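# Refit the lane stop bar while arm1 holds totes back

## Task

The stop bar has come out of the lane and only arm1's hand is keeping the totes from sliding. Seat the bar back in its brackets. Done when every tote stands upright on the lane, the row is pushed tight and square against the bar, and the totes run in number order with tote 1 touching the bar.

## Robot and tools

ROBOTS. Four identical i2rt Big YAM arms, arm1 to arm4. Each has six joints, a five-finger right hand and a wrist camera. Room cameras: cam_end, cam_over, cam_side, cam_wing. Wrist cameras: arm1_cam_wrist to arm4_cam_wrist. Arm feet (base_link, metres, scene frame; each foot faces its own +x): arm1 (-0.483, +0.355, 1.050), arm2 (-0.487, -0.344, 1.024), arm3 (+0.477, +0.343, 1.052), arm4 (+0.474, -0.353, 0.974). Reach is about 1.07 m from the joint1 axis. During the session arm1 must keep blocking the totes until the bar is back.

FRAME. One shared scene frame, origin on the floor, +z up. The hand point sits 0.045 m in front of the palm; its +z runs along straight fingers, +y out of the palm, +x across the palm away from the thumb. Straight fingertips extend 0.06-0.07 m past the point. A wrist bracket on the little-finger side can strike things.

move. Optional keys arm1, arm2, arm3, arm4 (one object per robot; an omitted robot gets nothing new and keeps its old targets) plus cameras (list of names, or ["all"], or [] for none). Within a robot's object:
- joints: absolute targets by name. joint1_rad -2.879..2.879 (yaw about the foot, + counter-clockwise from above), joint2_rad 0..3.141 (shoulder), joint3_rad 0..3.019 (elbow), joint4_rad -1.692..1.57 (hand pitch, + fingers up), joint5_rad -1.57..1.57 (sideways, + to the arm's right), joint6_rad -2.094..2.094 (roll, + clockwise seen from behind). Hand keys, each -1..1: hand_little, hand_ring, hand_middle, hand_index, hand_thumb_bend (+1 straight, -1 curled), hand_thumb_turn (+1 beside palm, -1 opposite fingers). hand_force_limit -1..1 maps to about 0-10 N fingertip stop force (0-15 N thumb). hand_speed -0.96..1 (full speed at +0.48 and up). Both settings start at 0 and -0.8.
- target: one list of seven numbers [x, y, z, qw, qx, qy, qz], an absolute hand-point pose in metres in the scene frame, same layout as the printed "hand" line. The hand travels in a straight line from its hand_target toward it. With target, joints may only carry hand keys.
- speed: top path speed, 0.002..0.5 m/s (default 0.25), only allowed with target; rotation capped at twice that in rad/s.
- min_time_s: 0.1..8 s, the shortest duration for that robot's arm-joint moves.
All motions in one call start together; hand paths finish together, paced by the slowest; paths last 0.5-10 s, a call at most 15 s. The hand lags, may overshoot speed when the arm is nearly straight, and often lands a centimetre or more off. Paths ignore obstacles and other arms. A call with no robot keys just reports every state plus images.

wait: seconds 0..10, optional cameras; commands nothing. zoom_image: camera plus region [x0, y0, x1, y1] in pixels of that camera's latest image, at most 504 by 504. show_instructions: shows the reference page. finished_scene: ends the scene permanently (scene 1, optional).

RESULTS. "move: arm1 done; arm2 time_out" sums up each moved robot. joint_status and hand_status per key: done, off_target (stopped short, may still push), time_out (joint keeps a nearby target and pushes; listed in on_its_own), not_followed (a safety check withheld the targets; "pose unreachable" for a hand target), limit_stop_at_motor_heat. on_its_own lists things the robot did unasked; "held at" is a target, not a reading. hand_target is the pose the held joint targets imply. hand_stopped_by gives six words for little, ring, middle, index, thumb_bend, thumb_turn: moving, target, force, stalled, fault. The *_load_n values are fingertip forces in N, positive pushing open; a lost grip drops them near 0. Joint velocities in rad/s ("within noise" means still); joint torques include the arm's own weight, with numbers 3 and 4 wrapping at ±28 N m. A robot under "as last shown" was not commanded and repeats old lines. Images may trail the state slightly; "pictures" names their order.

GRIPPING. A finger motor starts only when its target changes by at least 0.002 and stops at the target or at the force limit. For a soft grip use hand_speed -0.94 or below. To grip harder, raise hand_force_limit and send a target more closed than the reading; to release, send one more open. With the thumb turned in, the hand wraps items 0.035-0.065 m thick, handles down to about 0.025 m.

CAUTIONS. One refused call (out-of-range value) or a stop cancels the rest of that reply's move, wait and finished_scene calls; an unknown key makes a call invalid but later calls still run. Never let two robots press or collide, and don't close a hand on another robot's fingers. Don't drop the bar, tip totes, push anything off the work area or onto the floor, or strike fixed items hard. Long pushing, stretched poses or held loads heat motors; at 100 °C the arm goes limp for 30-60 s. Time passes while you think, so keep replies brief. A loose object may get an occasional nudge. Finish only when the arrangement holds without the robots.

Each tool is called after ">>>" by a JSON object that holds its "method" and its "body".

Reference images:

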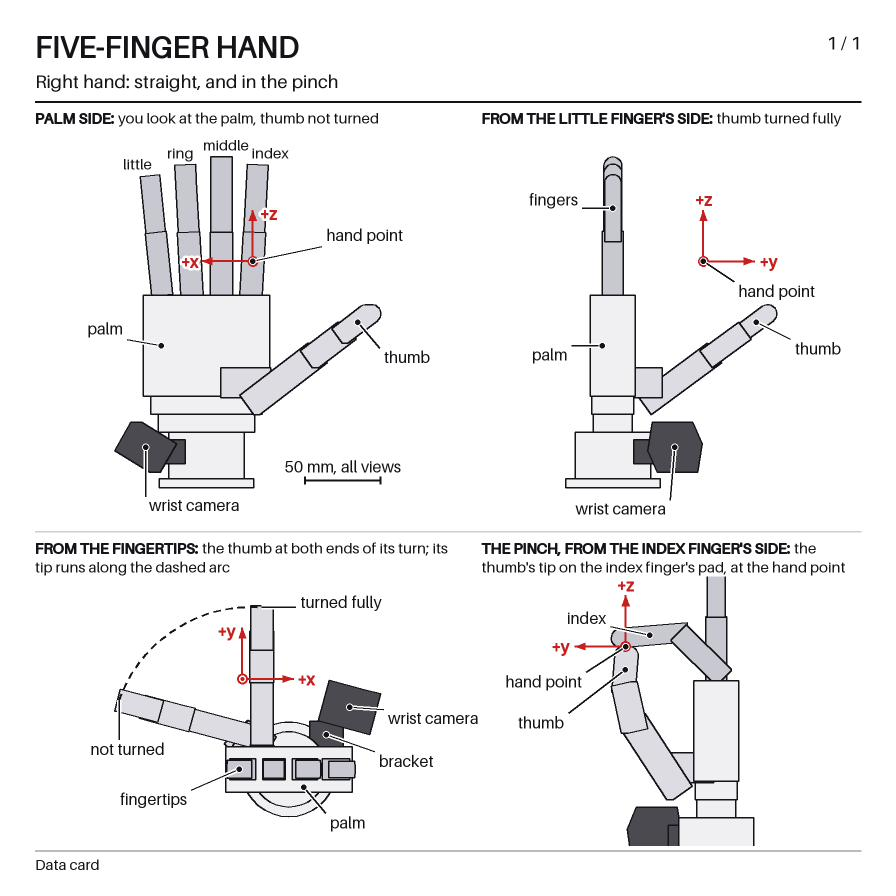

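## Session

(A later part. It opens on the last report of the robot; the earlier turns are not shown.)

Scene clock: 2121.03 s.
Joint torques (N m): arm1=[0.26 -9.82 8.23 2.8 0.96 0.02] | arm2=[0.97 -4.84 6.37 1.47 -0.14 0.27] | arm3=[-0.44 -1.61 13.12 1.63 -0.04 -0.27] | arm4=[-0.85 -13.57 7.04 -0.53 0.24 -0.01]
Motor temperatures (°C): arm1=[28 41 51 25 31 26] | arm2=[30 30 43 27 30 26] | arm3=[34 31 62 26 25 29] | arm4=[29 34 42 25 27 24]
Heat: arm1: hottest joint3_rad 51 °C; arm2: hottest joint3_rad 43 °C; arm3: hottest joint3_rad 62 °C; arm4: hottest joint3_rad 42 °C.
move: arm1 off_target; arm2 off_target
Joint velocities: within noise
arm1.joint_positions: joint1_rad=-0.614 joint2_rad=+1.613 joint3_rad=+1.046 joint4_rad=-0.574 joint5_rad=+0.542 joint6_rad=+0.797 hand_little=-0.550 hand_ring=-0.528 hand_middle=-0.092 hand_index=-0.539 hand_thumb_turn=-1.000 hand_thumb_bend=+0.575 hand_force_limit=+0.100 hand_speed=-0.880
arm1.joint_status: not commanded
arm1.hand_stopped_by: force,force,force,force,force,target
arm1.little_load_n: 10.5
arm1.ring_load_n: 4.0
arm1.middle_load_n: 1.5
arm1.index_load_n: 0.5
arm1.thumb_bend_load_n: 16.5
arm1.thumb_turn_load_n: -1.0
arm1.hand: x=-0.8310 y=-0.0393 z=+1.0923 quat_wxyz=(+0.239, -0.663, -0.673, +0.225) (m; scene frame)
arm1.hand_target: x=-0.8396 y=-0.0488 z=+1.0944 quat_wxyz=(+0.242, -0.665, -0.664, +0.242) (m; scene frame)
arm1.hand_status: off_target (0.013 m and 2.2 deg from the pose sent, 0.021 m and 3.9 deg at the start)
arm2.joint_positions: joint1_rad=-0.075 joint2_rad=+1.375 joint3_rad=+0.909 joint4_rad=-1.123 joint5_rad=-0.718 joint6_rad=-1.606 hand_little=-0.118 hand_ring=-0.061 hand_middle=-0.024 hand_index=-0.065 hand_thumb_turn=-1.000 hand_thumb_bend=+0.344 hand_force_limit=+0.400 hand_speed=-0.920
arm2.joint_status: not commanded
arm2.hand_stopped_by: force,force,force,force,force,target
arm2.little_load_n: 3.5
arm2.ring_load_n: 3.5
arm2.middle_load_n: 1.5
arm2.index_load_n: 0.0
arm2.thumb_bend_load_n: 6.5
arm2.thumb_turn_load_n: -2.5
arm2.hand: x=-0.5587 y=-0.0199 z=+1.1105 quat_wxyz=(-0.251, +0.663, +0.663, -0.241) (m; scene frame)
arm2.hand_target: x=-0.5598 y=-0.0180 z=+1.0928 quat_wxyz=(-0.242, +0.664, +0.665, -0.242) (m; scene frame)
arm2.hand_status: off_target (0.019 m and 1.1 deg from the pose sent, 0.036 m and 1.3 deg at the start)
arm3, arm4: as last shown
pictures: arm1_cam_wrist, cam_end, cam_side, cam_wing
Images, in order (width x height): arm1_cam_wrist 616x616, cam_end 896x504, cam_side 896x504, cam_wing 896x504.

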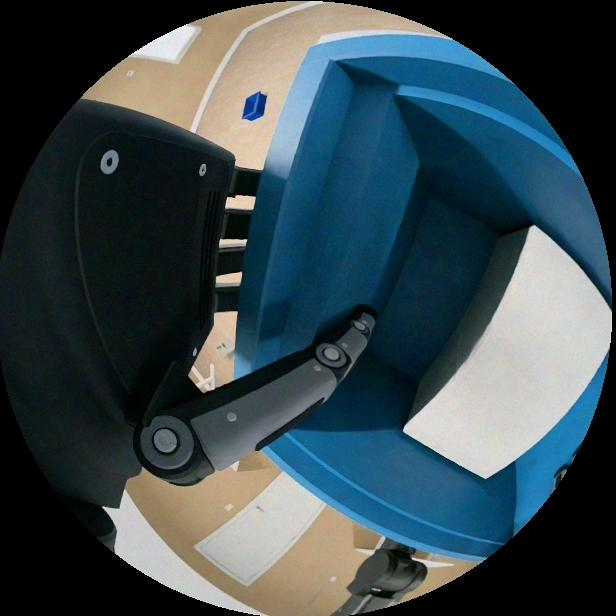

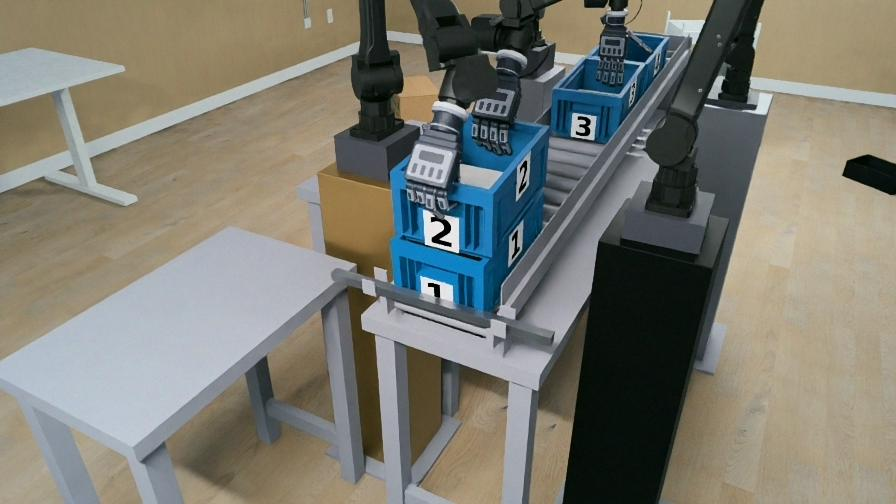

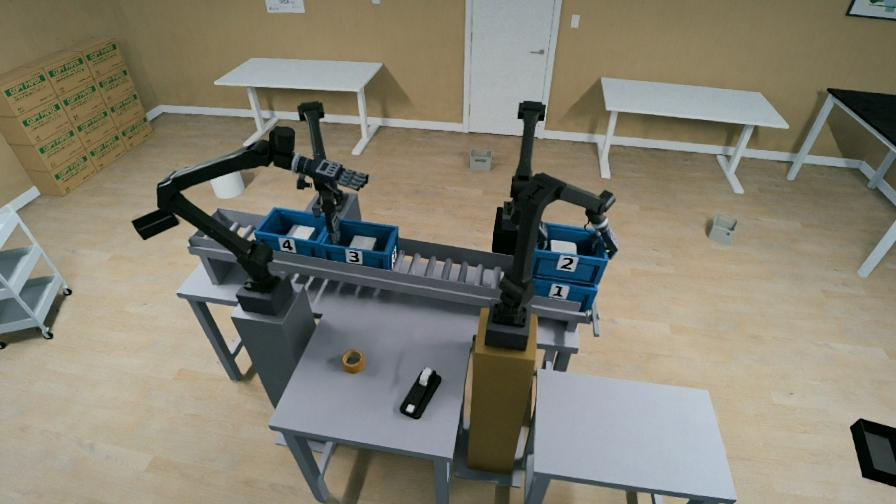

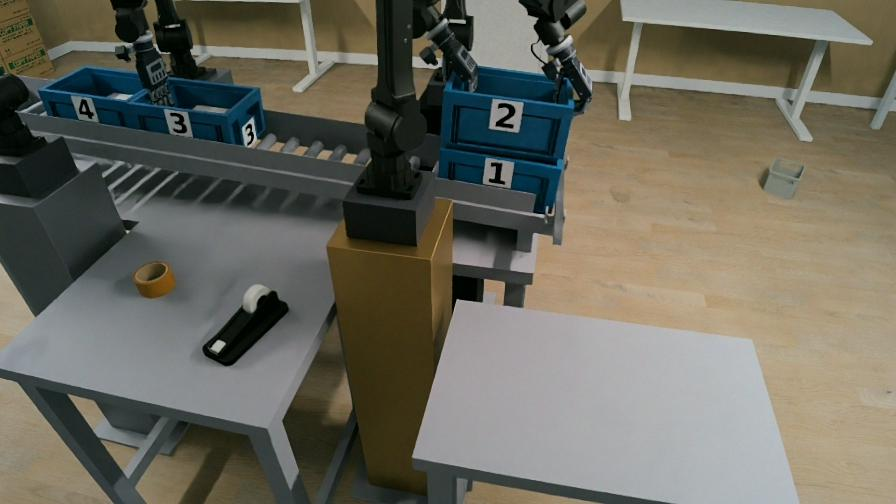

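>>> {"method": "move", "body": {"arm1": {"target": [-0.838, -0.049, 1.072, 0.2418, -0.6645, -0.6645, 0.2418], "speed": 0.04}, "arm2": {"target": [-0.558, -0.017, 1.088, 0.2418, -0.6645, -0.6645, 0.2418], "speed": 0.04}, "cameras": ["cam_end", "cam_wing"]}}

>>> {"method": "zoom_image", "body": {"camera": "cam_wing", "region": [400, 40, 600, 240]}}

>>> {"method": "zoom_image", "body": {"camera": "cam_end", "region": [360, 140, 580, 340]}}

Scene clock: 2136.30 s.
Joint torques (N m): arm1=[0.44 -7.06 7.42 3.18 0.81 0.25] | arm2=[-0.26 -5.77 6.22 1.28 0.21 0.2] | arm3=[-0.32 -1.73 13.05 1.66 -0.05 -0.27] | arm4=[-0.97 -13.68 7.04 -0.51 0.22 0.01]
Motor temperatures (°C): arm1=[28 40 48 25 31 26] | arm2=[30 29 41 27 30 25] | arm3=[34 30 62 26 25 29] | arm4=[29 34 42 25 27 24]
Heat: arm1: hottest joint3_rad 48 °C; arm2: hottest joint3_rad 41 °C; arm3: hottest joint3_rad 62 °C; arm4: hottest joint3_rad 42 °C.
move: arm1 off_target; arm2 off_target
Joint velocities: within noise
arm1.joint_positions: joint1_rad=-0.614 joint2_rad=+1.613 joint3_rad=+1.027 joint4_rad=-0.529 joint5_rad=+0.548 joint6_rad=+0.775 hand_little=-0.550 hand_ring=-0.528 hand_middle=-0.092 hand_index=-0.540 hand_thumb_turn=-1.000 hand_thumb_bend=+0.575 hand_force_limit=+0.100 hand_speed=-0.880
arm1.joint_status: not commanded
arm1.hand_stopped_by: force,force,force,force,force,target
arm1.little_load_n: 9.0
arm1.ring_load_n: 1.5
arm1.middle_load_n: 1.0
arm1.index_load_n: 0.0
arm1.thumb_bend_load_n: 14.5
arm1.thumb_turn_load_n: -0.5
arm1.hand: x=-0.8330 y=-0.0391 z=+1.0885 quat_wxyz=(+0.242, -0.657, -0.674, +0.234) (m; scene frame)
arm1.hand_target: x=-0.8373 y=-0.0480 z=+1.0727 quat_wxyz=(+0.242, -0.665, -0.665, +0.241) (m; scene frame)
arm1.hand_status: off_target (0.020 m and 1.7 deg from the pose sent, 0.024 m and 2.2 deg at the start)
arm2.joint_positions: joint1_rad=-0.071 joint2_rad=+1.380 joint3_rad=+0.906 joint4_rad=-1.111 joint5_rad=-0.727 joint6_rad=-1.606 hand_little=-0.118 hand_ring=-0.061 hand_middle=-0.024 hand_index=-0.065 hand_thumb_turn=-1.000 hand_thumb_bend=+0.342 hand_force_limit=+0.400 hand_speed=-0.920
arm2.joint_status: not commanded
arm2.hand_stopped_by: force,force,force,force,force,target
arm2.little_load_n: 3.5
arm2.ring_load_n: 3.0
arm2.middle_load_n: 0.5
arm2.index_load_n: 0.0
arm2.thumb_bend_load_n: 4.0
arm2.thumb_turn_load_n: -2.0
arm2.hand: x=-0.5613 y=-0.0184 z=+1.1086 quat_wxyz=(-0.255, +0.660, +0.663, -0.243) (m; scene frame)
arm2.hand_target: x=-0.5579 y=-0.0180 z=+1.0890 quat_wxyz=(-0.242, +0.664, +0.665, -0.242) (m; scene frame)
arm2.hand_status: off_target (0.021 m and 1.6 deg from the pose sent, 0.023 m and 1.1 deg at the start)
arm3: as last shown
arm4.joint_positions: joint1_rad=+0.390 joint2_rad=+1.453 joint3_rad=+1.051 joint4_rad=-1.182 joint5_rad=+0.002 joint6_rad=-1.132 hand_little=+1.000 hand_ring=+1.000 hand_middle=+1.000 hand_index=+1.000 hand_thumb_turn=+1.000 hand_thumb_bend=+1.000 hand_force_limit=+0.000 hand_speed=-0.800
arm4.joint_status: not commanded
arm4.hand_stopped_by: target,target,target,target,target,target
arm4.little_load_n: 0.0
arm4.ring_load_n: 0.0
arm4.middle_load_n: 0.0
arm4.index_load_n: 0.0
arm4.thumb_bend_load_n: 0.0
arm4.thumb_turn_load_n: -0.5
arm4.hand: x=+0.3701 y=-0.0289 z=+1.0760 quat_wxyz=(-0.001, +0.707, +0.707, -0.004) (m; scene frame)
arm4.hand_target: x=+0.3747 y=-0.0299 z=+1.0800 quat_wxyz=(+0.000, +0.707, +0.707, +0.000) (m; scene frame)
arm4.hand_status: not commanded
pictures: cam_end, cam_wing
Images, in order (width x height): cam_end 896x504, cam_wing 896x504.

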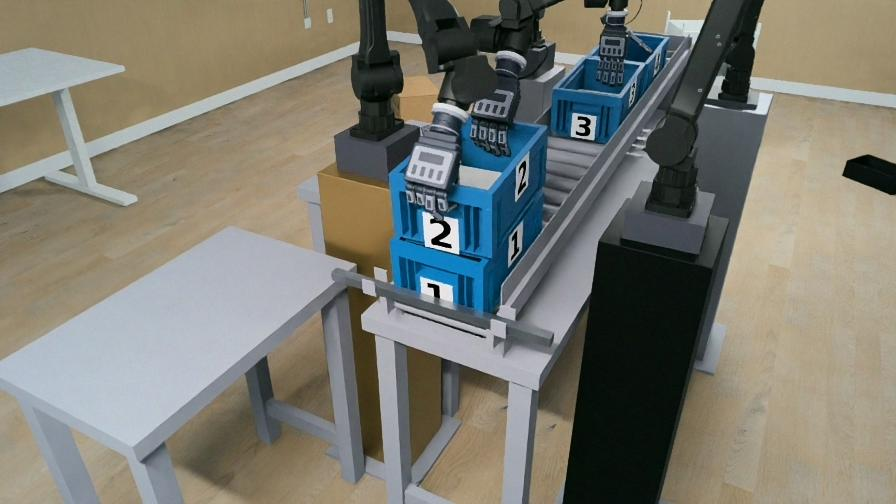

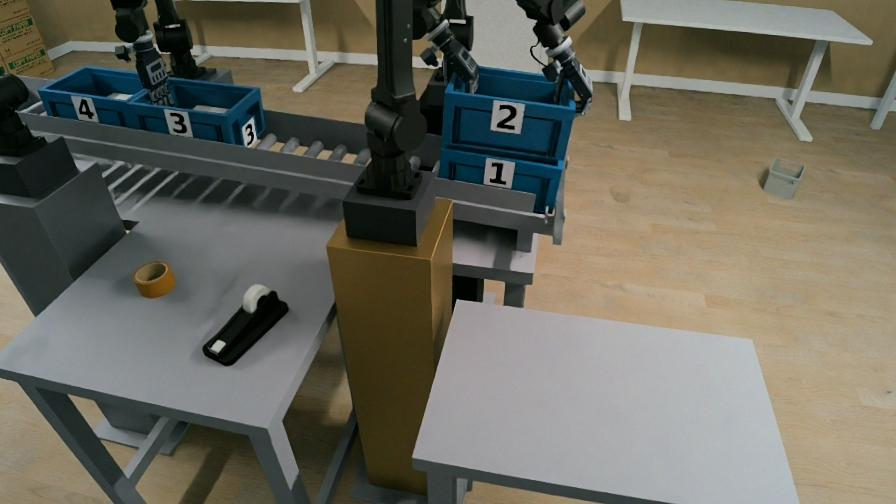

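Scaled by 2.520 from the camera's 896x504 image, which has a finer 1280x720 frame.

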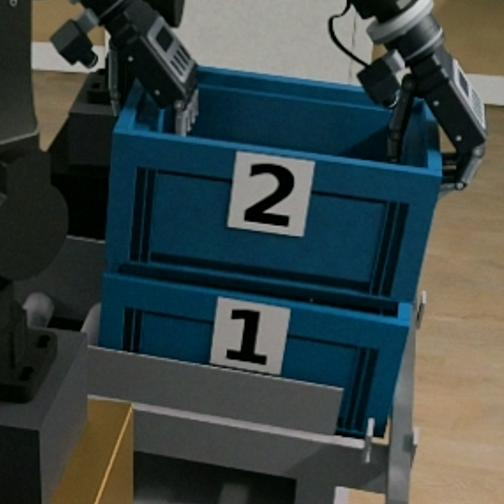

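Scaled by 2.291 from the camera's 896x504 image, which has a finer 1280x720 frame.

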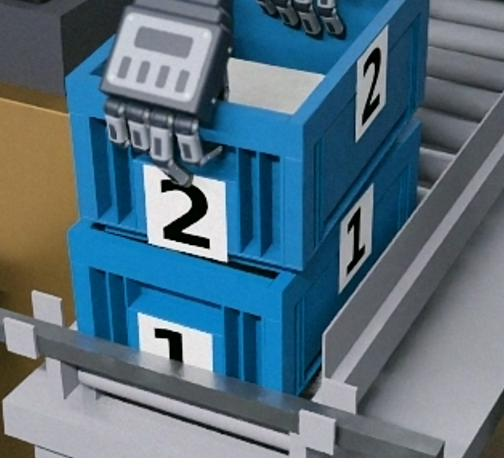

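>>> {"method": "move", "body": {"arm1": {"target": [-0.831, -0.049, 1.100, 0.2418, -0.6645, -0.6645, 0.2418], "speed": 0.04}, "arm2": {"target": [-0.551, -0.017, 1.100, 0.2418, -0.6645, -0.6645, 0.2418], "speed": 0.04}}}

>>> {"method": "move", "body": {"arm1": {"target": [-0.829, -0.049, 1.075, 0.2418, -0.6645, -0.6645, 0.2418], "speed": 0.04}, "arm2": {"target": [-0.549, -0.017, 1.085, 0.2418, -0.6645, -0.6645, 0.2418], "speed": 0.04}, "cameras": ["cam_end", "cam_wing"]}}

>>> {"method": "zoom_image", "body": {"camera": "cam_wing", "region": [400, 40, 600, 240]}}

>>> {"method": "zoom_image", "body": {"camera": "cam_end", "region": [360, 140, 580, 340]}}

Scene clock: 2156.67 s.
Joint torques (N m): arm1=[1.03 -10.34 9.11 0.54 0.99 0.35] | arm2=[-1.26 -5.77 7.98 -0.1 0.15 0.11] | arm3=[-0.56 -1.67 13.09 1.63 -0.04 -0.28] | arm4=[-0.91 -13.86 6.99 -0.58 0.24 0]
Motor temperatures (°C): arm1=[28 40 46 25 31 27] | arm2=[30 29 40 27 30 25] | arm3=[34 30 63 26 25 29] | arm4=[29 34 42 25 27 24]
Heat: arm1: hottest joint3_rad 46 °C; arm2: hottest joint3_rad 40 °C; arm3: hottest joint3_rad 63 °C; arm4: hottest joint3_rad 42 °C.
move: arm1 off_target; arm2 off_target
Joint velocities: within noise
arm1.joint_positions: joint1_rad=-0.614 joint2_rad=+1.611 joint3_rad=+1.027 joint4_rad=-0.539 joint5_rad=+0.548 joint6_rad=+0.779 hand_little=-0.550 hand_ring=-0.528 hand_middle=-0.092 hand_index=-0.540 hand_thumb_turn=-1.000 hand_thumb_bend=+0.575 hand_force_limit=+0.100 hand_speed=-0.880
arm1.joint_status: not commanded
arm1.hand_stopped_by: force,force,force,force,force,target
arm1.little_load_n: 9.5
arm1.ring_load_n: 2.0
arm1.middle_load_n: 2.0
arm1.index_load_n: 0.0
arm1.thumb_bend_load_n: 14.0
arm1.thumb_turn_load_n: 0.5
arm1.hand: x=-0.8317 y=-0.0378 z=+1.0890 quat_wxyz=(+0.242, -0.658, -0.674, +0.231) (m; scene frame)
arm1.hand_target: x=-0.8308 y=-0.0488 z=+1.0999 quat_wxyz=(+0.241, -0.664, -0.665, +0.242) (m; scene frame)
arm1.hand_status: off_target (0.016 m and 1.8 deg from the pose sent, 0.015 m and 1.7 deg at the start)
arm2.joint_positions: joint1_rad=-0.071 joint2_rad=+1.380 joint3_rad=+0.906 joint4_rad=-1.118 joint5_rad=-0.725 joint6_rad=-1.624 hand_little=-0.118 hand_ring=-0.061 hand_middle=-0.024 hand_index=-0.065 hand_thumb_turn=-1.000 hand_thumb_bend=+0.341 hand_force_limit=+0.400 hand_speed=-0.920
arm2.joint_status: not commanded
arm2.hand_stopped_by: force,force,force,force,force,target
arm2.little_load_n: 1.0
arm2.ring_load_n: 2.0
arm2.middle_load_n: 1.0
arm2.index_load_n: 0.0
arm2.thumb_bend_load_n: 3.0
arm2.thumb_turn_load_n: -1.0
arm2.hand: x=-0.5606 y=-0.0191 z=+1.1083 quat_wxyz=(-0.255, +0.655, +0.669, -0.242) (m; scene frame)
arm2.hand_target: x=-0.5512 y=-0.0174 z=+1.1003 quat_wxyz=(-0.242, +0.664, +0.664, -0.242) (m; scene frame)
arm2.hand_status: off_target (0.013 m and 1.9 deg from the pose sent, 0.013 m and 1.6 deg at the start)
arm3, arm4: as last shown
arm3.index_load_n: -0.5
arm3.thumb_bend_load_n: 0.5
arm4.little_load_n: 0.5
arm4.thumb_turn_load_n: 0.0
pictures: none

Scene clock: 2157.80 s.
Joint torques (N m): arm1=[0.26 -8.18 6.99 2.66 0.93 0.42] | arm2=[-2.02 -5.07 6.04 1.03 0.21 0.08] | arm3=[-0.44 -1.61 13.09 1.63 -0.03 -0.29] | arm4=[-0.91 -13.8 7.09 -0.57 0.24 -0.01]
Motor temperatures (°C): arm1=[28 40 46 25 31 27] | arm2=[30 29 40 27 30 25] | arm3=[34 30 63 26 25 29] | arm4=[29 34 42 25 27 24]
Heat: arm1: hottest joint3_rad 46 °C; arm2: hottest joint3_rad 40 °C; arm3: hottest joint3_rad 63 °C; arm4: hottest joint3_rad 42 °C.
move: arm1 off_target; arm2 off_target
Joint velocities: within noise
arm1.joint_positions: joint1_rad=-0.613 joint2_rad=+1.611 joint3_rad=+1.022 joint4_rad=-0.527 joint5_rad=+0.552 joint6_rad=+0.779 hand_little=-0.550 hand_ring=-0.528 hand_middle=-0.092 hand_index=-0.540 hand_thumb_turn=-1.000 hand_thumb_bend=+0.575 hand_force_limit=+0.100 hand_speed=-0.880
arm1.joint_status: not commanded
arm1.hand_stopped_by: force,force,force,force,force,target
arm1.little_load_n: 9.5
arm1.ring_load_n: 2.0
arm1.middle_load_n: 1.0
arm1.index_load_n: 0.0
arm1.thumb_bend_load_n: 15.0
arm1.thumb_turn_load_n: -0.5
arm1.hand: x=-0.8325 y=-0.0381 z=+1.0884 quat_wxyz=(+0.243, -0.658, -0.673, +0.235) (m; scene frame)
arm1.hand_target: x=-0.8285 y=-0.0482 z=+1.0753 quat_wxyz=(+0.242, -0.664, -0.665, +0.241) (m; scene frame)
arm1.hand_status: off_target (0.018 m and 1.5 deg from the pose sent, 0.018 m and 1.8 deg at the start)
arm2.joint_positions: joint1_rad=-0.071 joint2_rad=+1.384 joint3_rad=+0.906 joint4_rad=-1.115 joint5_rad=-0.727 joint6_rad=-1.627 hand_little=-0.118 hand_ring=-0.061 hand_middle=-0.024 hand_index=-0.065 hand_thumb_turn=-1.000 hand_thumb_bend=+0.341 hand_force_limit=+0.400 hand_speed=-0.920
arm2.joint_status: not commanded
arm2.hand_stopped_by: force,force,force,force,force,target
arm2.little_load_n: 0.0
arm2.ring_load_n: 1.5
arm2.middle_load_n: 1.0
arm2.index_load_n: 0.0
arm2.thumb_bend_load_n: 2.0
arm2.thumb_turn_load_n: 0.5
arm2.hand: x=-0.5607 y=-0.0183 z=+1.1070 quat_wxyz=(-0.255, +0.654, +0.669, -0.242) (m; scene frame)
arm2.hand_target: x=-0.5494 y=-0.0184 z=+1.0862 quat_wxyz=(-0.242, +0.664, +0.665, -0.242) (m; scene frame)
arm2.hand_status: off_target (0.025 m and 2.0 deg from the pose sent, 0.026 m and 1.9 deg at the start)
arm3, arm4: as last shown
arm3.index_load_n: 0.0
arm3.thumb_bend_load_n: 0.0
arm4.little_load_n: 0.0
pictures: cam_end, cam_wing
Images, in order (width x height): cam_end 896x504, cam_wing 896x504.

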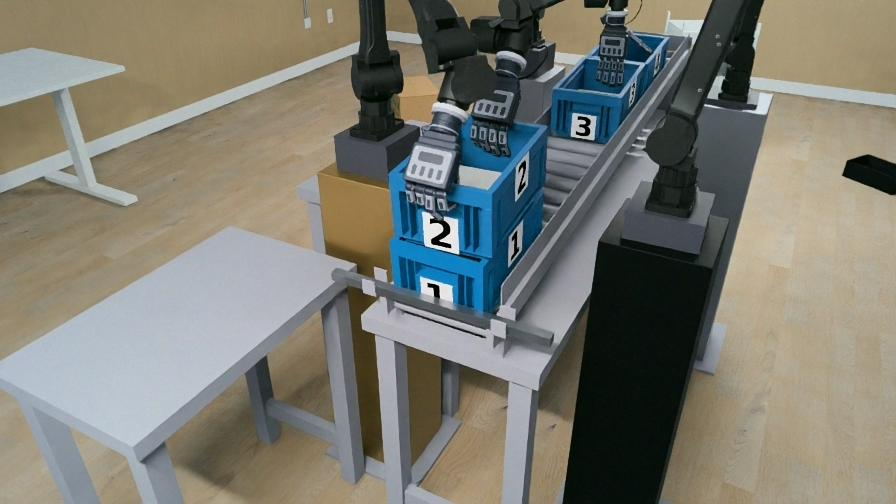

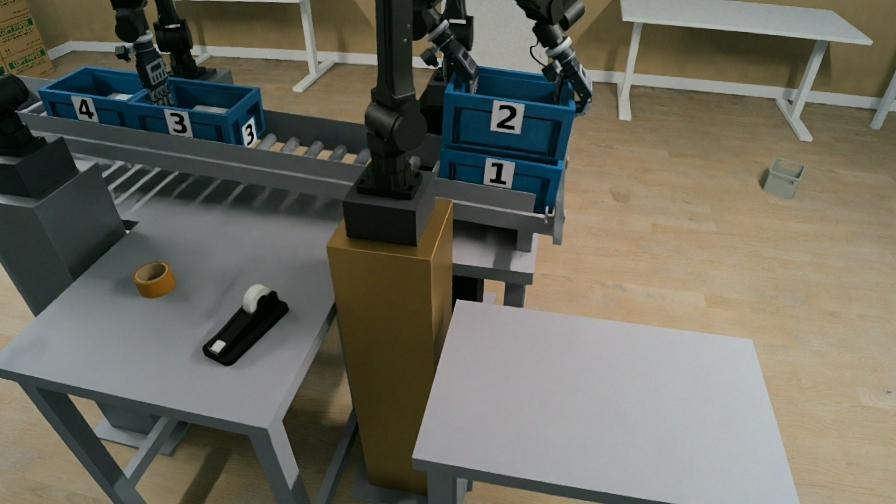

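Scaled by 2.520 from the camera's 896x504 image, which has a finer 1280x720 frame.

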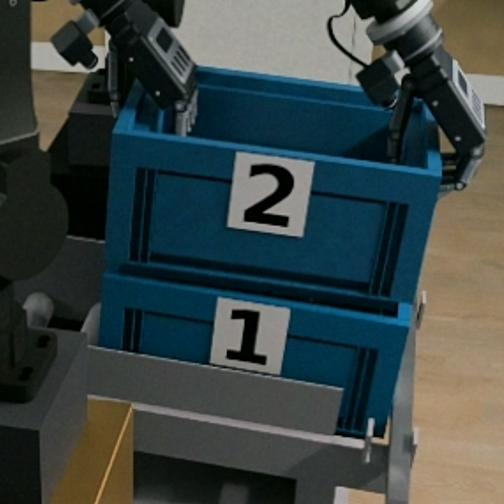

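Scaled by 2.291 from the camera's 896x504 image, which has a finer 1280x720 frame.

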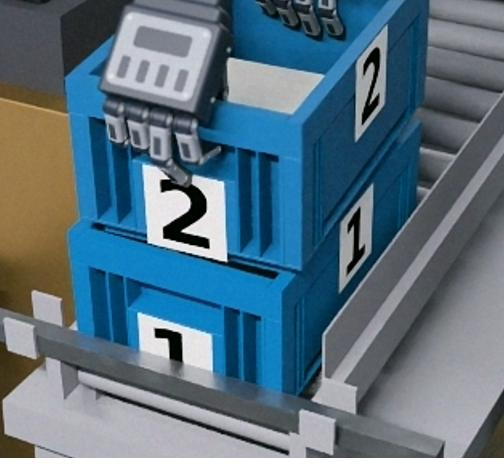

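>>> {"method": "move", "body": {"arm1": {"target": [-0.834, -0.042, 1.098, 0.2418, -0.6645, -0.6645, 0.2418], "speed": 0.05}, "arm2": {"target": [-0.560, -0.018, 1.112, 0.2418, -0.6645, -0.6645, 0.2418], "speed": 0.05}}}

>>> {"method": "move", "body": {"arm1": {"joints": {"hand_thumb_bend": 0.85, "hand_index": 0.3, "hand_middle": 0.3, "hand_ring": 0.3, "hand_little": 0.3, "hand_speed": -0.75}}, "arm2": {"joints": {"hand_thumb_bend": 0.6, "hand_index": 0.3, "hand_middle": 0.3, "hand_ring": 0.3, "hand_little": 0.3, "hand_speed": -0.75}}}}

>>> {"method": "move", "body": {"arm1": {"target": [-0.828, -0.034, 1.230, 0.2418, -0.6645, -0.6645, 0.2418], "speed": 0.12}, "arm2": {"target": [-0.560, -0.018, 1.230, 0.2418, -0.6645, -0.6645, 0.2418], "speed": 0.12}, "cameras": ["cam_end", "cam_wing", "arm1_cam_wrist", "arm2_cam_wrist"]}}

>>> {"method": "zoom_image", "body": {"camera": "cam_wing", "region": [400, 0, 640, 240]}}

Scene clock: 2171.63 s.
Joint torques (N m): arm1=[-0.56 -11.63 8.72 0.94 0.82 0.21] | arm2=[0.85 -8 8.85 -0.58 0.11 0.46] | arm3=[-0.38 -1.61 13.05 1.61 -0.04 -0.27] | arm4=[-0.79 -13.45 7.09 -0.5 0.22 -0.01]
Motor temperatures (°C): arm1=[28 39 45 25 32 27] | arm2=[30 29 39 27 29 25] | arm3=[34 30 63 26 25 29] | arm4=[29 34 42 25 27 24]
Heat: arm1: hottest joint3_rad 45 °C; arm2: hottest joint3_rad 39 °C; arm3: hottest joint3_rad 63 °C; arm4: hottest joint3_rad 42 °C.
move: arm1 done; arm2 done
Joint velocities: within noise
arm1.joint_positions: joint1_rad=-0.613 joint2_rad=+1.607 joint3_rad=+1.022 joint4_rad=-0.530 joint5_rad=+0.549 joint6_rad=+0.779 hand_little=-0.550 hand_ring=-0.528 hand_middle=-0.092 hand_index=-0.540 hand_thumb_turn=-1.000 hand_thumb_bend=+0.575 hand_force_limit=+0.100 hand_speed=-0.880
arm1.joint_status: not commanded
arm1.hand_stopped_by: force,force,force,force,force,target
arm1.little_load_n: 8.5
arm1.ring_load_n: 1.5
arm1.middle_load_n: 2.5
arm1.index_load_n: 0.0
arm1.thumb_bend_load_n: 13.5
arm1.thumb_turn_load_n: 0.0
arm1.hand: x=-0.8318 y=-0.0381 z=+1.0897 quat_wxyz=(+0.242, -0.658, -0.673, +0.235) (m; scene frame)
arm1.hand_target: x=-0.8340 y=-0.0419 z=+1.0980 quat_wxyz=(+0.242, -0.664, -0.665, +0.242) (m; scene frame)
arm1.hand_status: done (0.009 m and 1.5 deg from the pose sent, 0.010 m and 1.4 deg at the start)
arm2.joint_positions: joint1_rad=-0.071 joint2_rad=+1.382 joint3_rad=+0.908 joint4_rad=-1.119 joint5_rad=-0.724 joint6_rad=-1.623 hand_little=-0.118 hand_ring=-0.061 hand_middle=-0.024 hand_index=-0.065 hand_thumb_turn=-1.000 hand_thumb_bend=+0.341 hand_force_limit=+0.400 hand_speed=-0.920
arm2.joint_status: not commanded
arm2.hand_stopped_by: force,force,force,force,force,target
arm2.little_load_n: 0.0
arm2.ring_load_n: 1.5
arm2.middle_load_n: 1.5
arm2.index_load_n: 0.0
arm2.thumb_bend_load_n: 3.0
arm2.thumb_turn_load_n: 0.5
arm2.hand: x=-0.5604 y=-0.0189 z=+1.1080 quat_wxyz=(-0.254, +0.656, +0.668, -0.243) (m; scene frame)
arm2.hand_target: x=-0.5601 y=-0.0180 z=+1.1121 quat_wxyz=(-0.242, +0.664, +0.665, -0.242) (m; scene frame)
arm2.hand_status: done (0.004 m and 1.7 deg from the pose sent, 0.005 m and 2.0 deg at the start)
arm3, arm4: as last shown
pictures: none

Scene clock: 2173.33 s.
Joint torques (N m): arm1=[-0.09 -10.46 8.28 1.07 0.53 0.17] | arm2=[0.32 -8.23 8.85 -0.47 -0.47 0.26] | arm3=[-0.26 -1.73 13.08 1.58 -0.03 -0.27] | arm4=[-0.79 -13.68 7.08 -0.53 0.24 -0.01]
Motor temperatures (°C): arm1=[28 39 45 25 31 27] | arm2=[30 29 39 27 30 25] | arm3=[34 30 63 26 25 29] | arm4=[29 34 42 25 27 24]
Heat: arm1: hottest joint3_rad 45 °C; arm2: hottest joint3_rad 39 °C; arm3: hottest joint3_rad 63 °C; arm4: hottest joint3_rad 42 °C.
move: arm1 done; arm2 done
Joint velocities: within noise
arm1.joint_positions: joint1_rad=-0.613 joint2_rad=+1.606 joint3_rad=+1.022 joint4_rad=-0.536 joint5_rad=+0.554 joint6_rad=+0.784 hand_little=+0.300 hand_ring=+0.300 hand_middle=+0.300 hand_index=+0.300 hand_thumb_turn=-1.000 hand_thumb_bend=+0.850 hand_force_limit=+0.100 hand_speed=-0.750
arm1.joint_status: all done
arm1.hand_stopped_by: target,target,target,target,target,target
arm1.little_load_n: 0.0
arm1.ring_load_n: 0.0
arm1.middle_load_n: 0.0
arm1.index_load_n: 0.0
arm1.thumb_bend_load_n: 0.0
arm1.thumb_turn_load_n: 0.0
arm1.hand: x=-0.8320 y=-0.0367 z=+1.0900 quat_wxyz=(+0.244, -0.659, -0.672, +0.233) (m; scene frame)
arm1.hand_target: x=-0.8339 y=-0.0419 z=+1.0978 quat_wxyz=(+0.242, -0.664, -0.665, +0.242) (m; scene frame)
arm1.hand_status: not commanded
arm2.joint_positions: joint1_rad=-0.071 joint2_rad=+1.382 joint3_rad=+0.908 joint4_rad=-1.125 joint5_rad=-0.709 joint6_rad=-1.605 hand_little=+0.300 hand_ring=+0.300 hand_middle=+0.300 hand_index=+0.300 hand_thumb_turn=-1.000 hand_thumb_bend=+0.600 hand_force_limit=+0.400 hand_speed=-0.750
arm2.joint_status: all done
arm2.hand_stopped_by: target,target,target,target,target,target
arm2.little_load_n: 0.0
arm2.ring_load_n: 0.0
arm2.middle_load_n: 0.0
arm2.index_load_n: 0.0
arm2.thumb_bend_load_n: 0.0
arm2.thumb_turn_load_n: 0.0
arm2.hand: x=-0.5580 y=-0.0216 z=+1.1073 quat_wxyz=(-0.244, +0.664, +0.664, -0.242) (m; scene frame)
arm2.hand_target: x=-0.5600 y=-0.0181 z=+1.1120 quat_wxyz=(-0.242, +0.664, +0.665, -0.242) (m; scene frame)
arm2.hand_status: not commanded
arm3.joint_positions: joint1_rad=-1.485 joint2_rad=+0.799 joint3_rad=+1.151 joint4_rad=-0.588 joint5_rad=+0.003 joint6_rad=+0.014 hand_little=+1.000 hand_ring=+1.000 hand_middle=+1.000 hand_index=+1.000 hand_thumb_turn=-1.000 hand_thumb_bend=+0.400 hand_force_limit=-0.500 hand_speed=-0.600
arm3.joint_status: not commanded
arm3.hand_stopped_by: target,target,target,target,target,target
arm3.little_load_n: -0.5
arm3.ring_load_n: 0.0
arm3.middle_load_n: 0.0
arm3.index_load_n: 0.0
arm3.thumb_bend_load_n: 0.0
arm3.thumb_turn_load_n: 0.0
arm3.hand: x=+0.0736 y=+0.2892 z=+1.5171 quat_wxyz=(+0.426, -0.541, -0.564, +0.455) (m; scene frame)
arm3.hand_target: x=+0.0755 y=+0.2955 z=+1.5426 quat_wxyz=(+0.441, -0.533, -0.556, +0.460) (m; scene frame)
arm3.hand_status: not commanded
arm4: as last shown
pictures: none

Scene clock: 2175.20 s.
Joint torques (N m): arm1=[-0.09 -8.7 12.66 0.7 0.6 0.15] | arm2=[0.85 -8.29 11.44 -0.55 -0.47 0.22] | arm3=[-0.5 -1.61 13.11 1.62 -0.04 -0.28] | arm4=[-0.91 -13.63 7.04 -0.55 0.22 -0.01]
Motor temperatures (°C): arm1=[28 39 45 25 31 27] | arm2=[30 29 39 27 30 25] | arm3=[34 30 63 26 25 29] | arm4=[29 34 42 25 27 24]
Heat: arm1: hottest joint3_rad 45 °C; arm2: hottest joint3_rad 39 °C; arm3: hottest joint3_rad 63 °C; arm4: hottest joint3_rad 42 °C.
move: arm1 off_target; arm2 off_target
Joint velocities: within noise
arm1.joint_positions: joint1_rad=-0.613 joint2_rad=+1.437 joint3_rad=+1.173 joint4_rad=-0.886 joint5_rad=+0.554 joint6_rad=+0.787 hand_little=+0.300 hand_ring=+0.300 hand_middle=+0.300 hand_index=+0.300 hand_thumb_turn=-1.000 hand_thumb_bend=+0.850 hand_force_limit=+0.100 hand_speed=-0.750
arm1.joint_status: not commanded
arm1.hand_stopped_by: target,target,target,target,target,target
arm1.little_load_n: 0.0
arm1.ring_load_n: 0.0
arm1.middle_load_n: 0.0
arm1.index_load_n: 0.0
arm1.thumb_bend_load_n: 0.0
arm1.thumb_turn_load_n: 0.0
arm1.hand: x=-0.8201 y=-0.0183 z=+1.2066 quat_wxyz=(+0.246, -0.660, -0.675, +0.220) (m; scene frame)
arm1.hand_target: x=-0.8273 y=-0.0332 z=+1.2302 quat_wxyz=(+0.241, -0.664, -0.665, +0.242) (m; scene frame)
arm1.hand_status: off_target (0.029 m and 2.9 deg from the pose sent, 0.140 m and 1.4 deg at the start)
arm2.joint_positions: joint1_rad=-0.071 joint2_rad=+1.300 joint3_rad=+1.120 joint4_rad=-1.456 joint5_rad=-0.709 joint6_rad=-1.604 hand_little=+0.300 hand_ring=+0.300 hand_middle=+0.300 hand_index=+0.300 hand_thumb_turn=-1.000 hand_thumb_bend=+0.600 hand_force_limit=+0.400 hand_speed=-0.750
arm2.joint_status: not commanded
arm2.hand_stopped_by: target,target,target,target,target,target
arm2.little_load_n: 0.0
arm2.ring_load_n: 0.5
arm2.middle_load_n: 0.0
arm2.index_load_n: 0.0
arm2.thumb_bend_load_n: 0.0
arm2.thumb_turn_load_n: 0.0
arm2.hand: x=-0.5589 y=-0.0278 z=+1.2133 quat_wxyz=(-0.232, +0.669, +0.658, -0.255) (m; scene frame)
arm2.hand_target: x=-0.5601 y=-0.0186 z=+1.2299 quat_wxyz=(-0.242, +0.665, +0.664, -0.242) (m; scene frame)
arm2.hand_status: off_target (0.019 m and 2.0 deg from the pose sent, 0.123 m and 0.3 deg at the start)
arm3, arm4: as last shown
arm3.little_load_n: 0.0
arm4.thumb_bend_load_n: -0.5
pictures: arm1_cam_wrist, arm2_cam_wrist, cam_end, cam_wing
Images, in order (width x height): arm1_cam_wrist 616x616, arm2_cam_wrist 616x616, cam_end 896x504, cam_wing 896x504.

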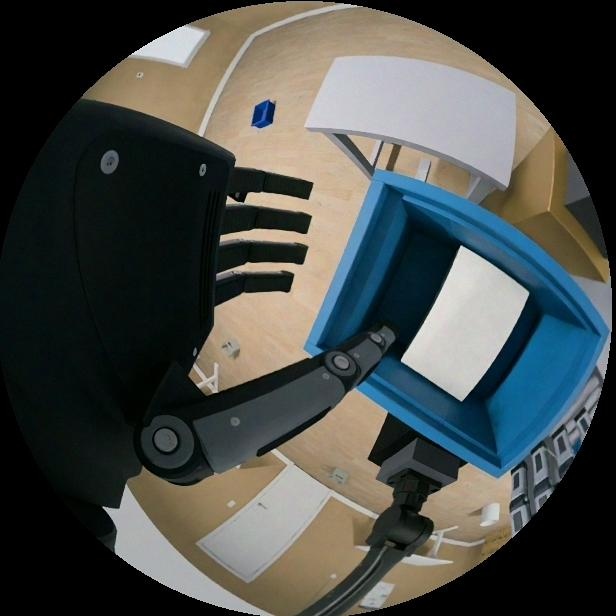

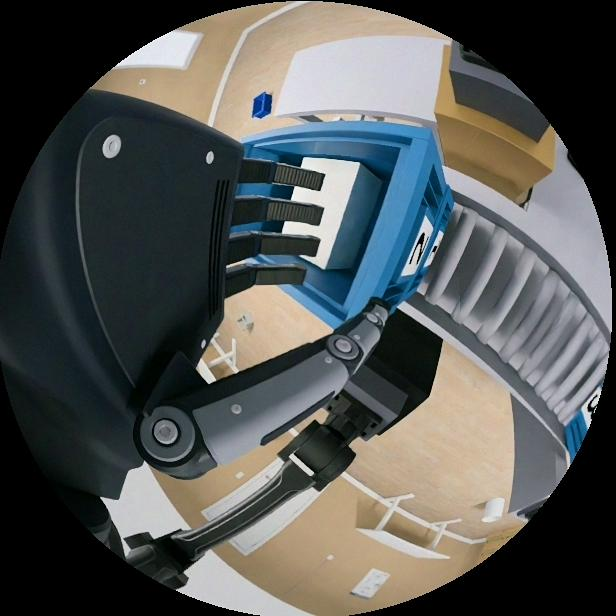

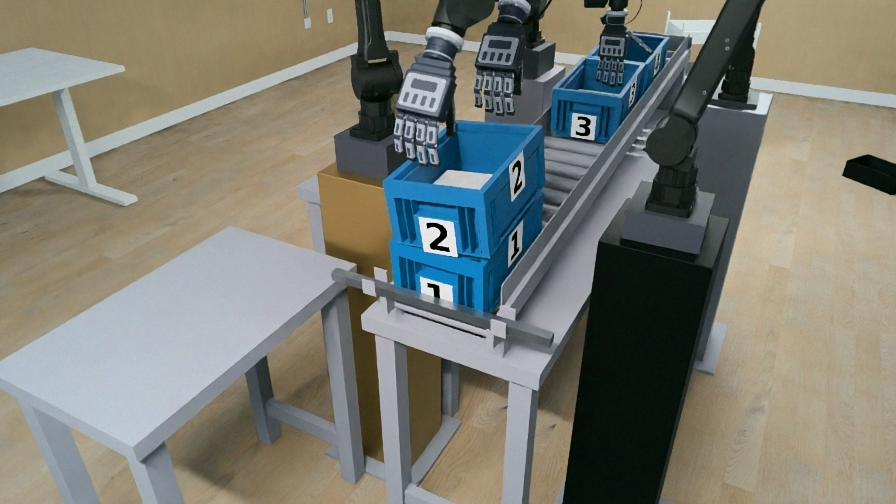

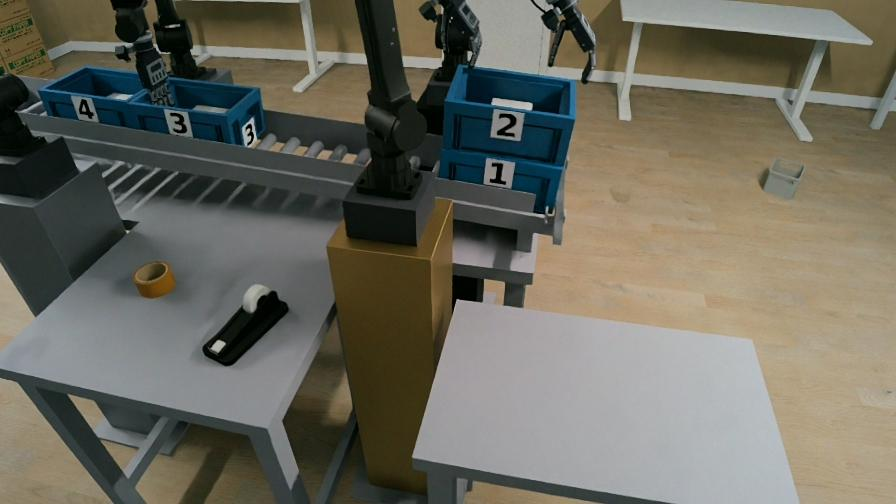

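Scaled by 2.100 from the camera's 896x504 image, which has a finer 1280x720 frame.

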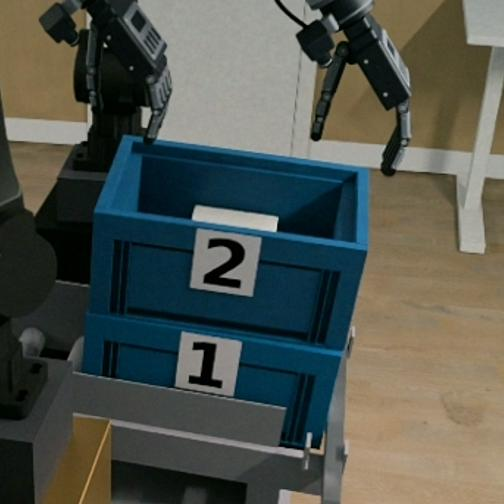

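>>> {"method": "move", "body": {"arm1": {"target": [-0.665, 0.105, 1.25, 0.0517, 0.0188, 0.9383, -0.3415], "speed": 0.25, "joints": {"hand_thumb_bend": 0.6, "hand_index": 0.35, "hand_middle": 0.35, "hand_ring": 0.35, "hand_little": 0.35}}, "cameras": ["arm1_cam_wrist", "cam_end"]}}

>>> {"method": "move", "body": {"arm2": {"target": [-0.727, -0.115, 1.25, 0.3415, -0.9383, -0.0188, -0.0517], "speed": 0.25, "joints": {"hand_thumb_bend": 0.6, "hand_index": 0.35, "hand_middle": 0.35, "hand_ring": 0.35, "hand_little": 0.35}}, "cameras": ["arm1_cam_wrist", "arm2_cam_wrist", "cam_end", "cam_wing", "cam_side"]}}

Scene clock: 2218.23 s.
Joint torques (N m): arm1=[-1.67 -3.66 9.62 0.72 -0.59 -0.11] | arm2=[0.32 -8.18 11.45 -0.39 -0.46 0.23] | arm3=[-0.5 -1.79 13.08 1.61 -0.04 -0.26] | arm4=[-0.85 -13.68 7.01 -0.57 0.23 -0.03]
Motor temperatures (°C): arm1=[28 38 49 25 31 27] | arm2=[30 29 44 27 30 25] | arm3=[34 30 64 26 25 29] | arm4=[29 34 42 25 27 24]
Heat: arm1: hottest joint3_rad 49 °C; arm2: hottest joint3_rad 44 °C; arm3: hottest joint3_rad 64 °C; arm4: hottest joint3_rad 42 °C.
move: arm1 done
Joint velocities: within noise
arm1.joint_positions: joint1_rad=-0.890 joint2_rad=+1.012 joint3_rad=+0.913 joint4_rad=-1.069 joint5_rad=-0.584 joint6_rad=-0.745 hand_little=+0.350 hand_ring=+0.350 hand_middle=+0.350 hand_index=+0.350 hand_thumb_turn=-1.000 hand_thumb_bend=+0.600 hand_force_limit=+0.100 hand_speed=-0.750
arm1.joint_status: all done
arm1.hand_stopped_by: target,target,target,target,target,target
arm1.little_load_n: 0.0
arm1.ring_load_n: 0.0
arm1.middle_load_n: -0.5
arm1.index_load_n: 0.0
arm1.thumb_bend_load_n: 0.0
arm1.thumb_turn_load_n: 0.0
arm1.hand: x=-0.6625 y=+0.1031 z=+1.2472 quat_wxyz=(-0.054, -0.023, -0.939, +0.340) (m; scene frame)
arm1.hand_target: x=-0.6650 y=+0.1050 z=+1.2500 quat_wxyz=(-0.051, -0.019, -0.938, +0.342) (m; scene frame)
arm1.hand_status: done (0.004 m and 0.6 deg from the pose sent, 0.203 m and 89.8 deg at the start)
arm2, arm3, arm4: as last shown
arm2.ring_load_n: 0.0
arm3.thumb_bend_load_n: 0.5
arm4.thumb_bend_load_n: 0.0
pictures: arm1_cam_wrist, cam_end
Images, in order (width x height): arm1_cam_wrist 616x616, cam_end 896x504.

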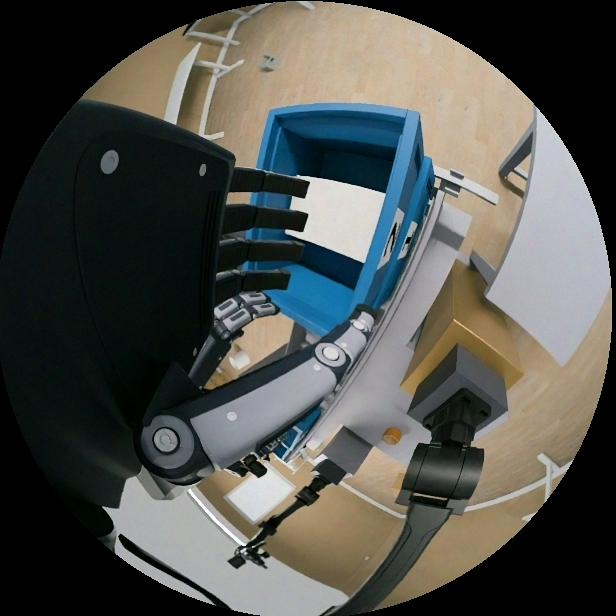

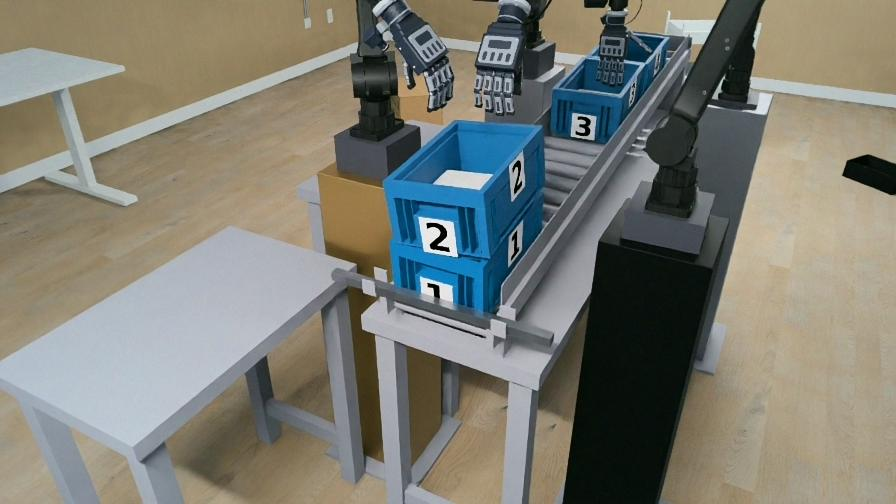

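Scene clock: 2222.57 s.
Joint torques (N m): arm1=[-1.79 -2.55 9.59 0.64 -0.6 -0.13] | arm2=[1.08 -3.43 12.55 0.23 0.6 0.27] | arm3=[-0.5 -1.85 13.09 1.65 -0.04 -0.27] | arm4=[-0.91 -13.57 7.05 -0.61 0.23 0.01]
Motor temperatures (°C): arm1=[28 38 48 25 31 27] | arm2=[30 29 44 27 30 25] | arm3=[34 30 64 26 25 29] | arm4=[29 34 42 25 27 24]
Heat: arm1: hottest joint3_rad 48 °C; arm2: hottest joint3_rad 44 °C; arm3: hottest joint3_rad 64 °C; arm4: hottest joint3_rad 42 °C.
move: arm2 off_target
Joint velocities: within noise
arm1, arm3, arm4: as last shown
arm1.middle_load_n: 0.0
arm1.hand_target: x=-0.6650 y=+0.1050 z=+1.2501 quat_wxyz=(-0.051, -0.019, -0.938, +0.341) (m; scene frame)
arm2.joint_positions: joint1_rad=+0.917 joint2_rad=+0.961 joint3_rad=+0.935 joint4_rad=-1.201 joint5_rad=+0.603 joint6_rad=+0.814 hand_little=+0.350 hand_ring=+0.350 hand_middle=+0.350 hand_index=+0.350 hand_thumb_turn=-1.000 hand_thumb_bend=+0.600 hand_force_limit=+0.400 hand_speed=-0.750
arm2.joint_status: all done
arm2.hand_stopped_by: target,target,target,target,target,target
arm2.little_load_n: 0.0
arm2.ring_load_n: 0.0
arm2.middle_load_n: 0.0
arm2.index_load_n: 0.0
arm2.thumb_bend_load_n: 0.0
arm2.thumb_turn_load_n: 0.0
arm2.hand: x=-0.7145 y=-0.1181 z=+1.2334 quat_wxyz=(-0.334, +0.940, +0.019, +0.062) (m; scene frame)
arm2.hand_target: x=-0.7266 y=-0.1153 z=+1.2498 quat_wxyz=(-0.342, +0.938, +0.019, +0.051) (m; scene frame)
arm2.hand_status: off_target (0.021 m and 1.5 deg from the pose sent, 0.193 m and 90.1 deg at the start)
arm3.thumb_bend_load_n: 0.0
pictures: arm1_cam_wrist, arm2_cam_wrist, cam_end, cam_side, cam_wing
Images, in order (width x height): arm1_cam_wrist 616x616, arm2_cam_wrist 616x616, cam_end 896x504, cam_side 896x504, cam_wing 896x504.

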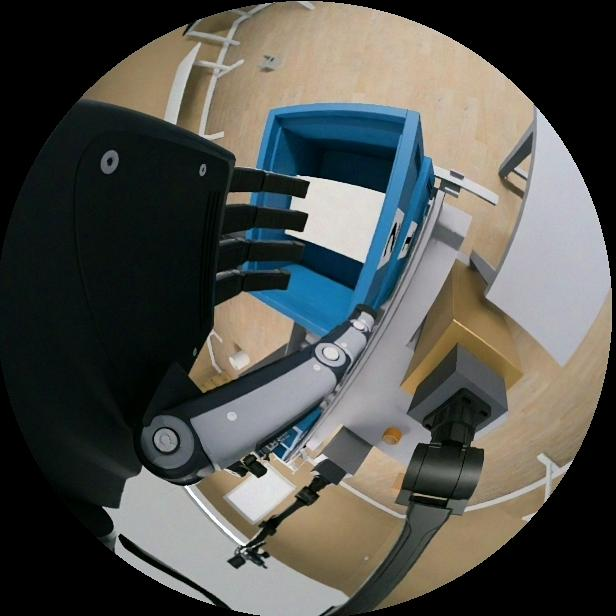

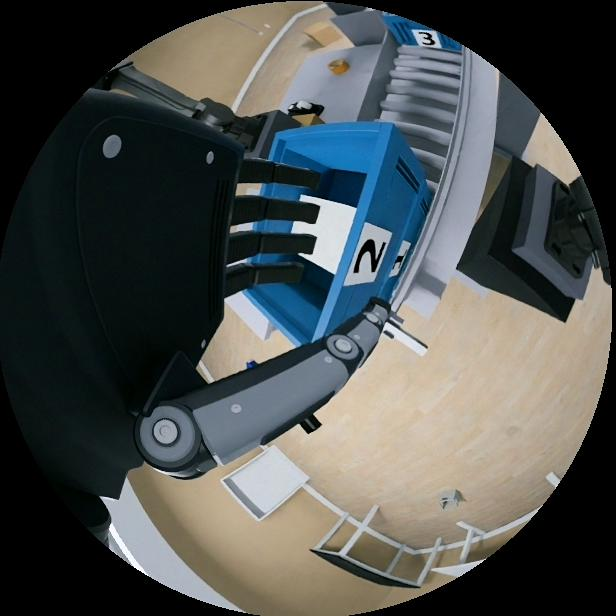

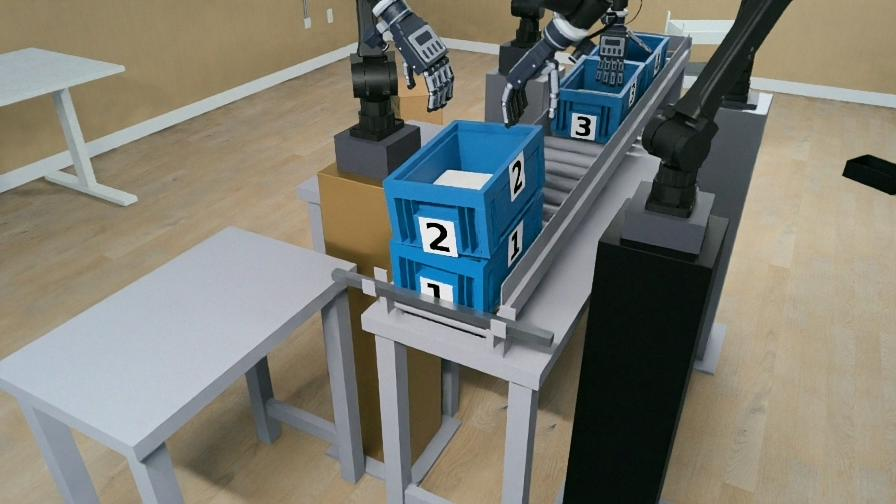

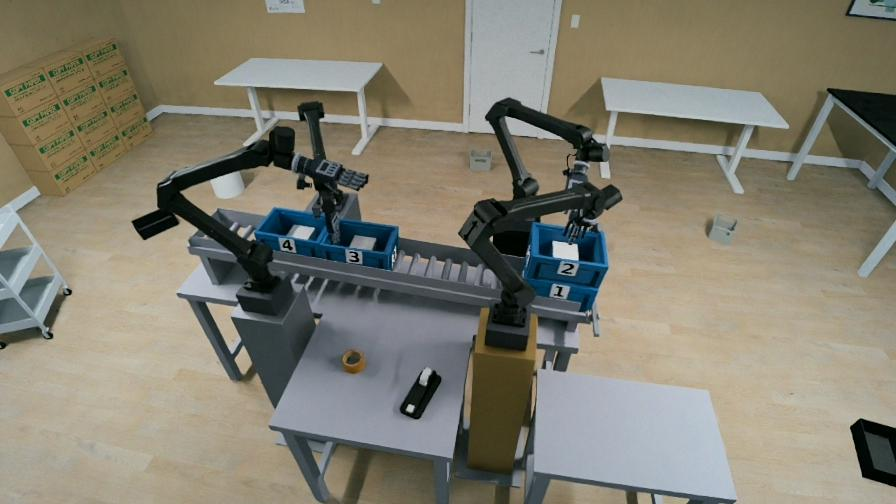

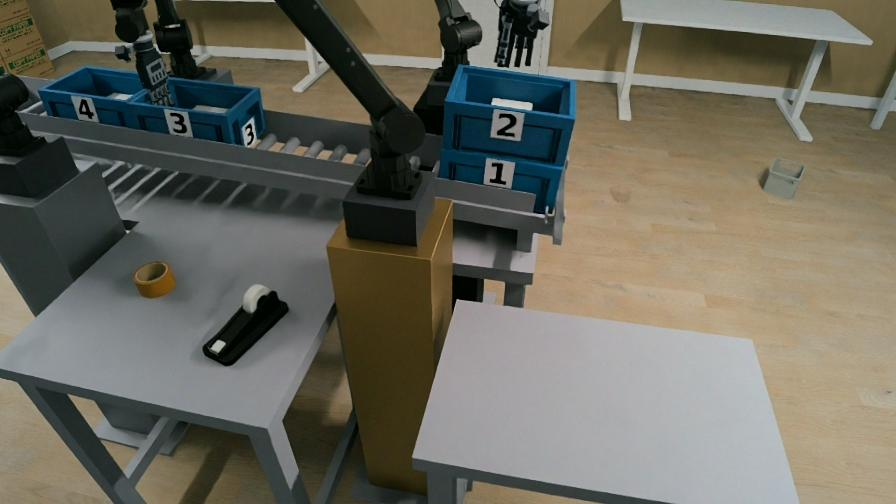

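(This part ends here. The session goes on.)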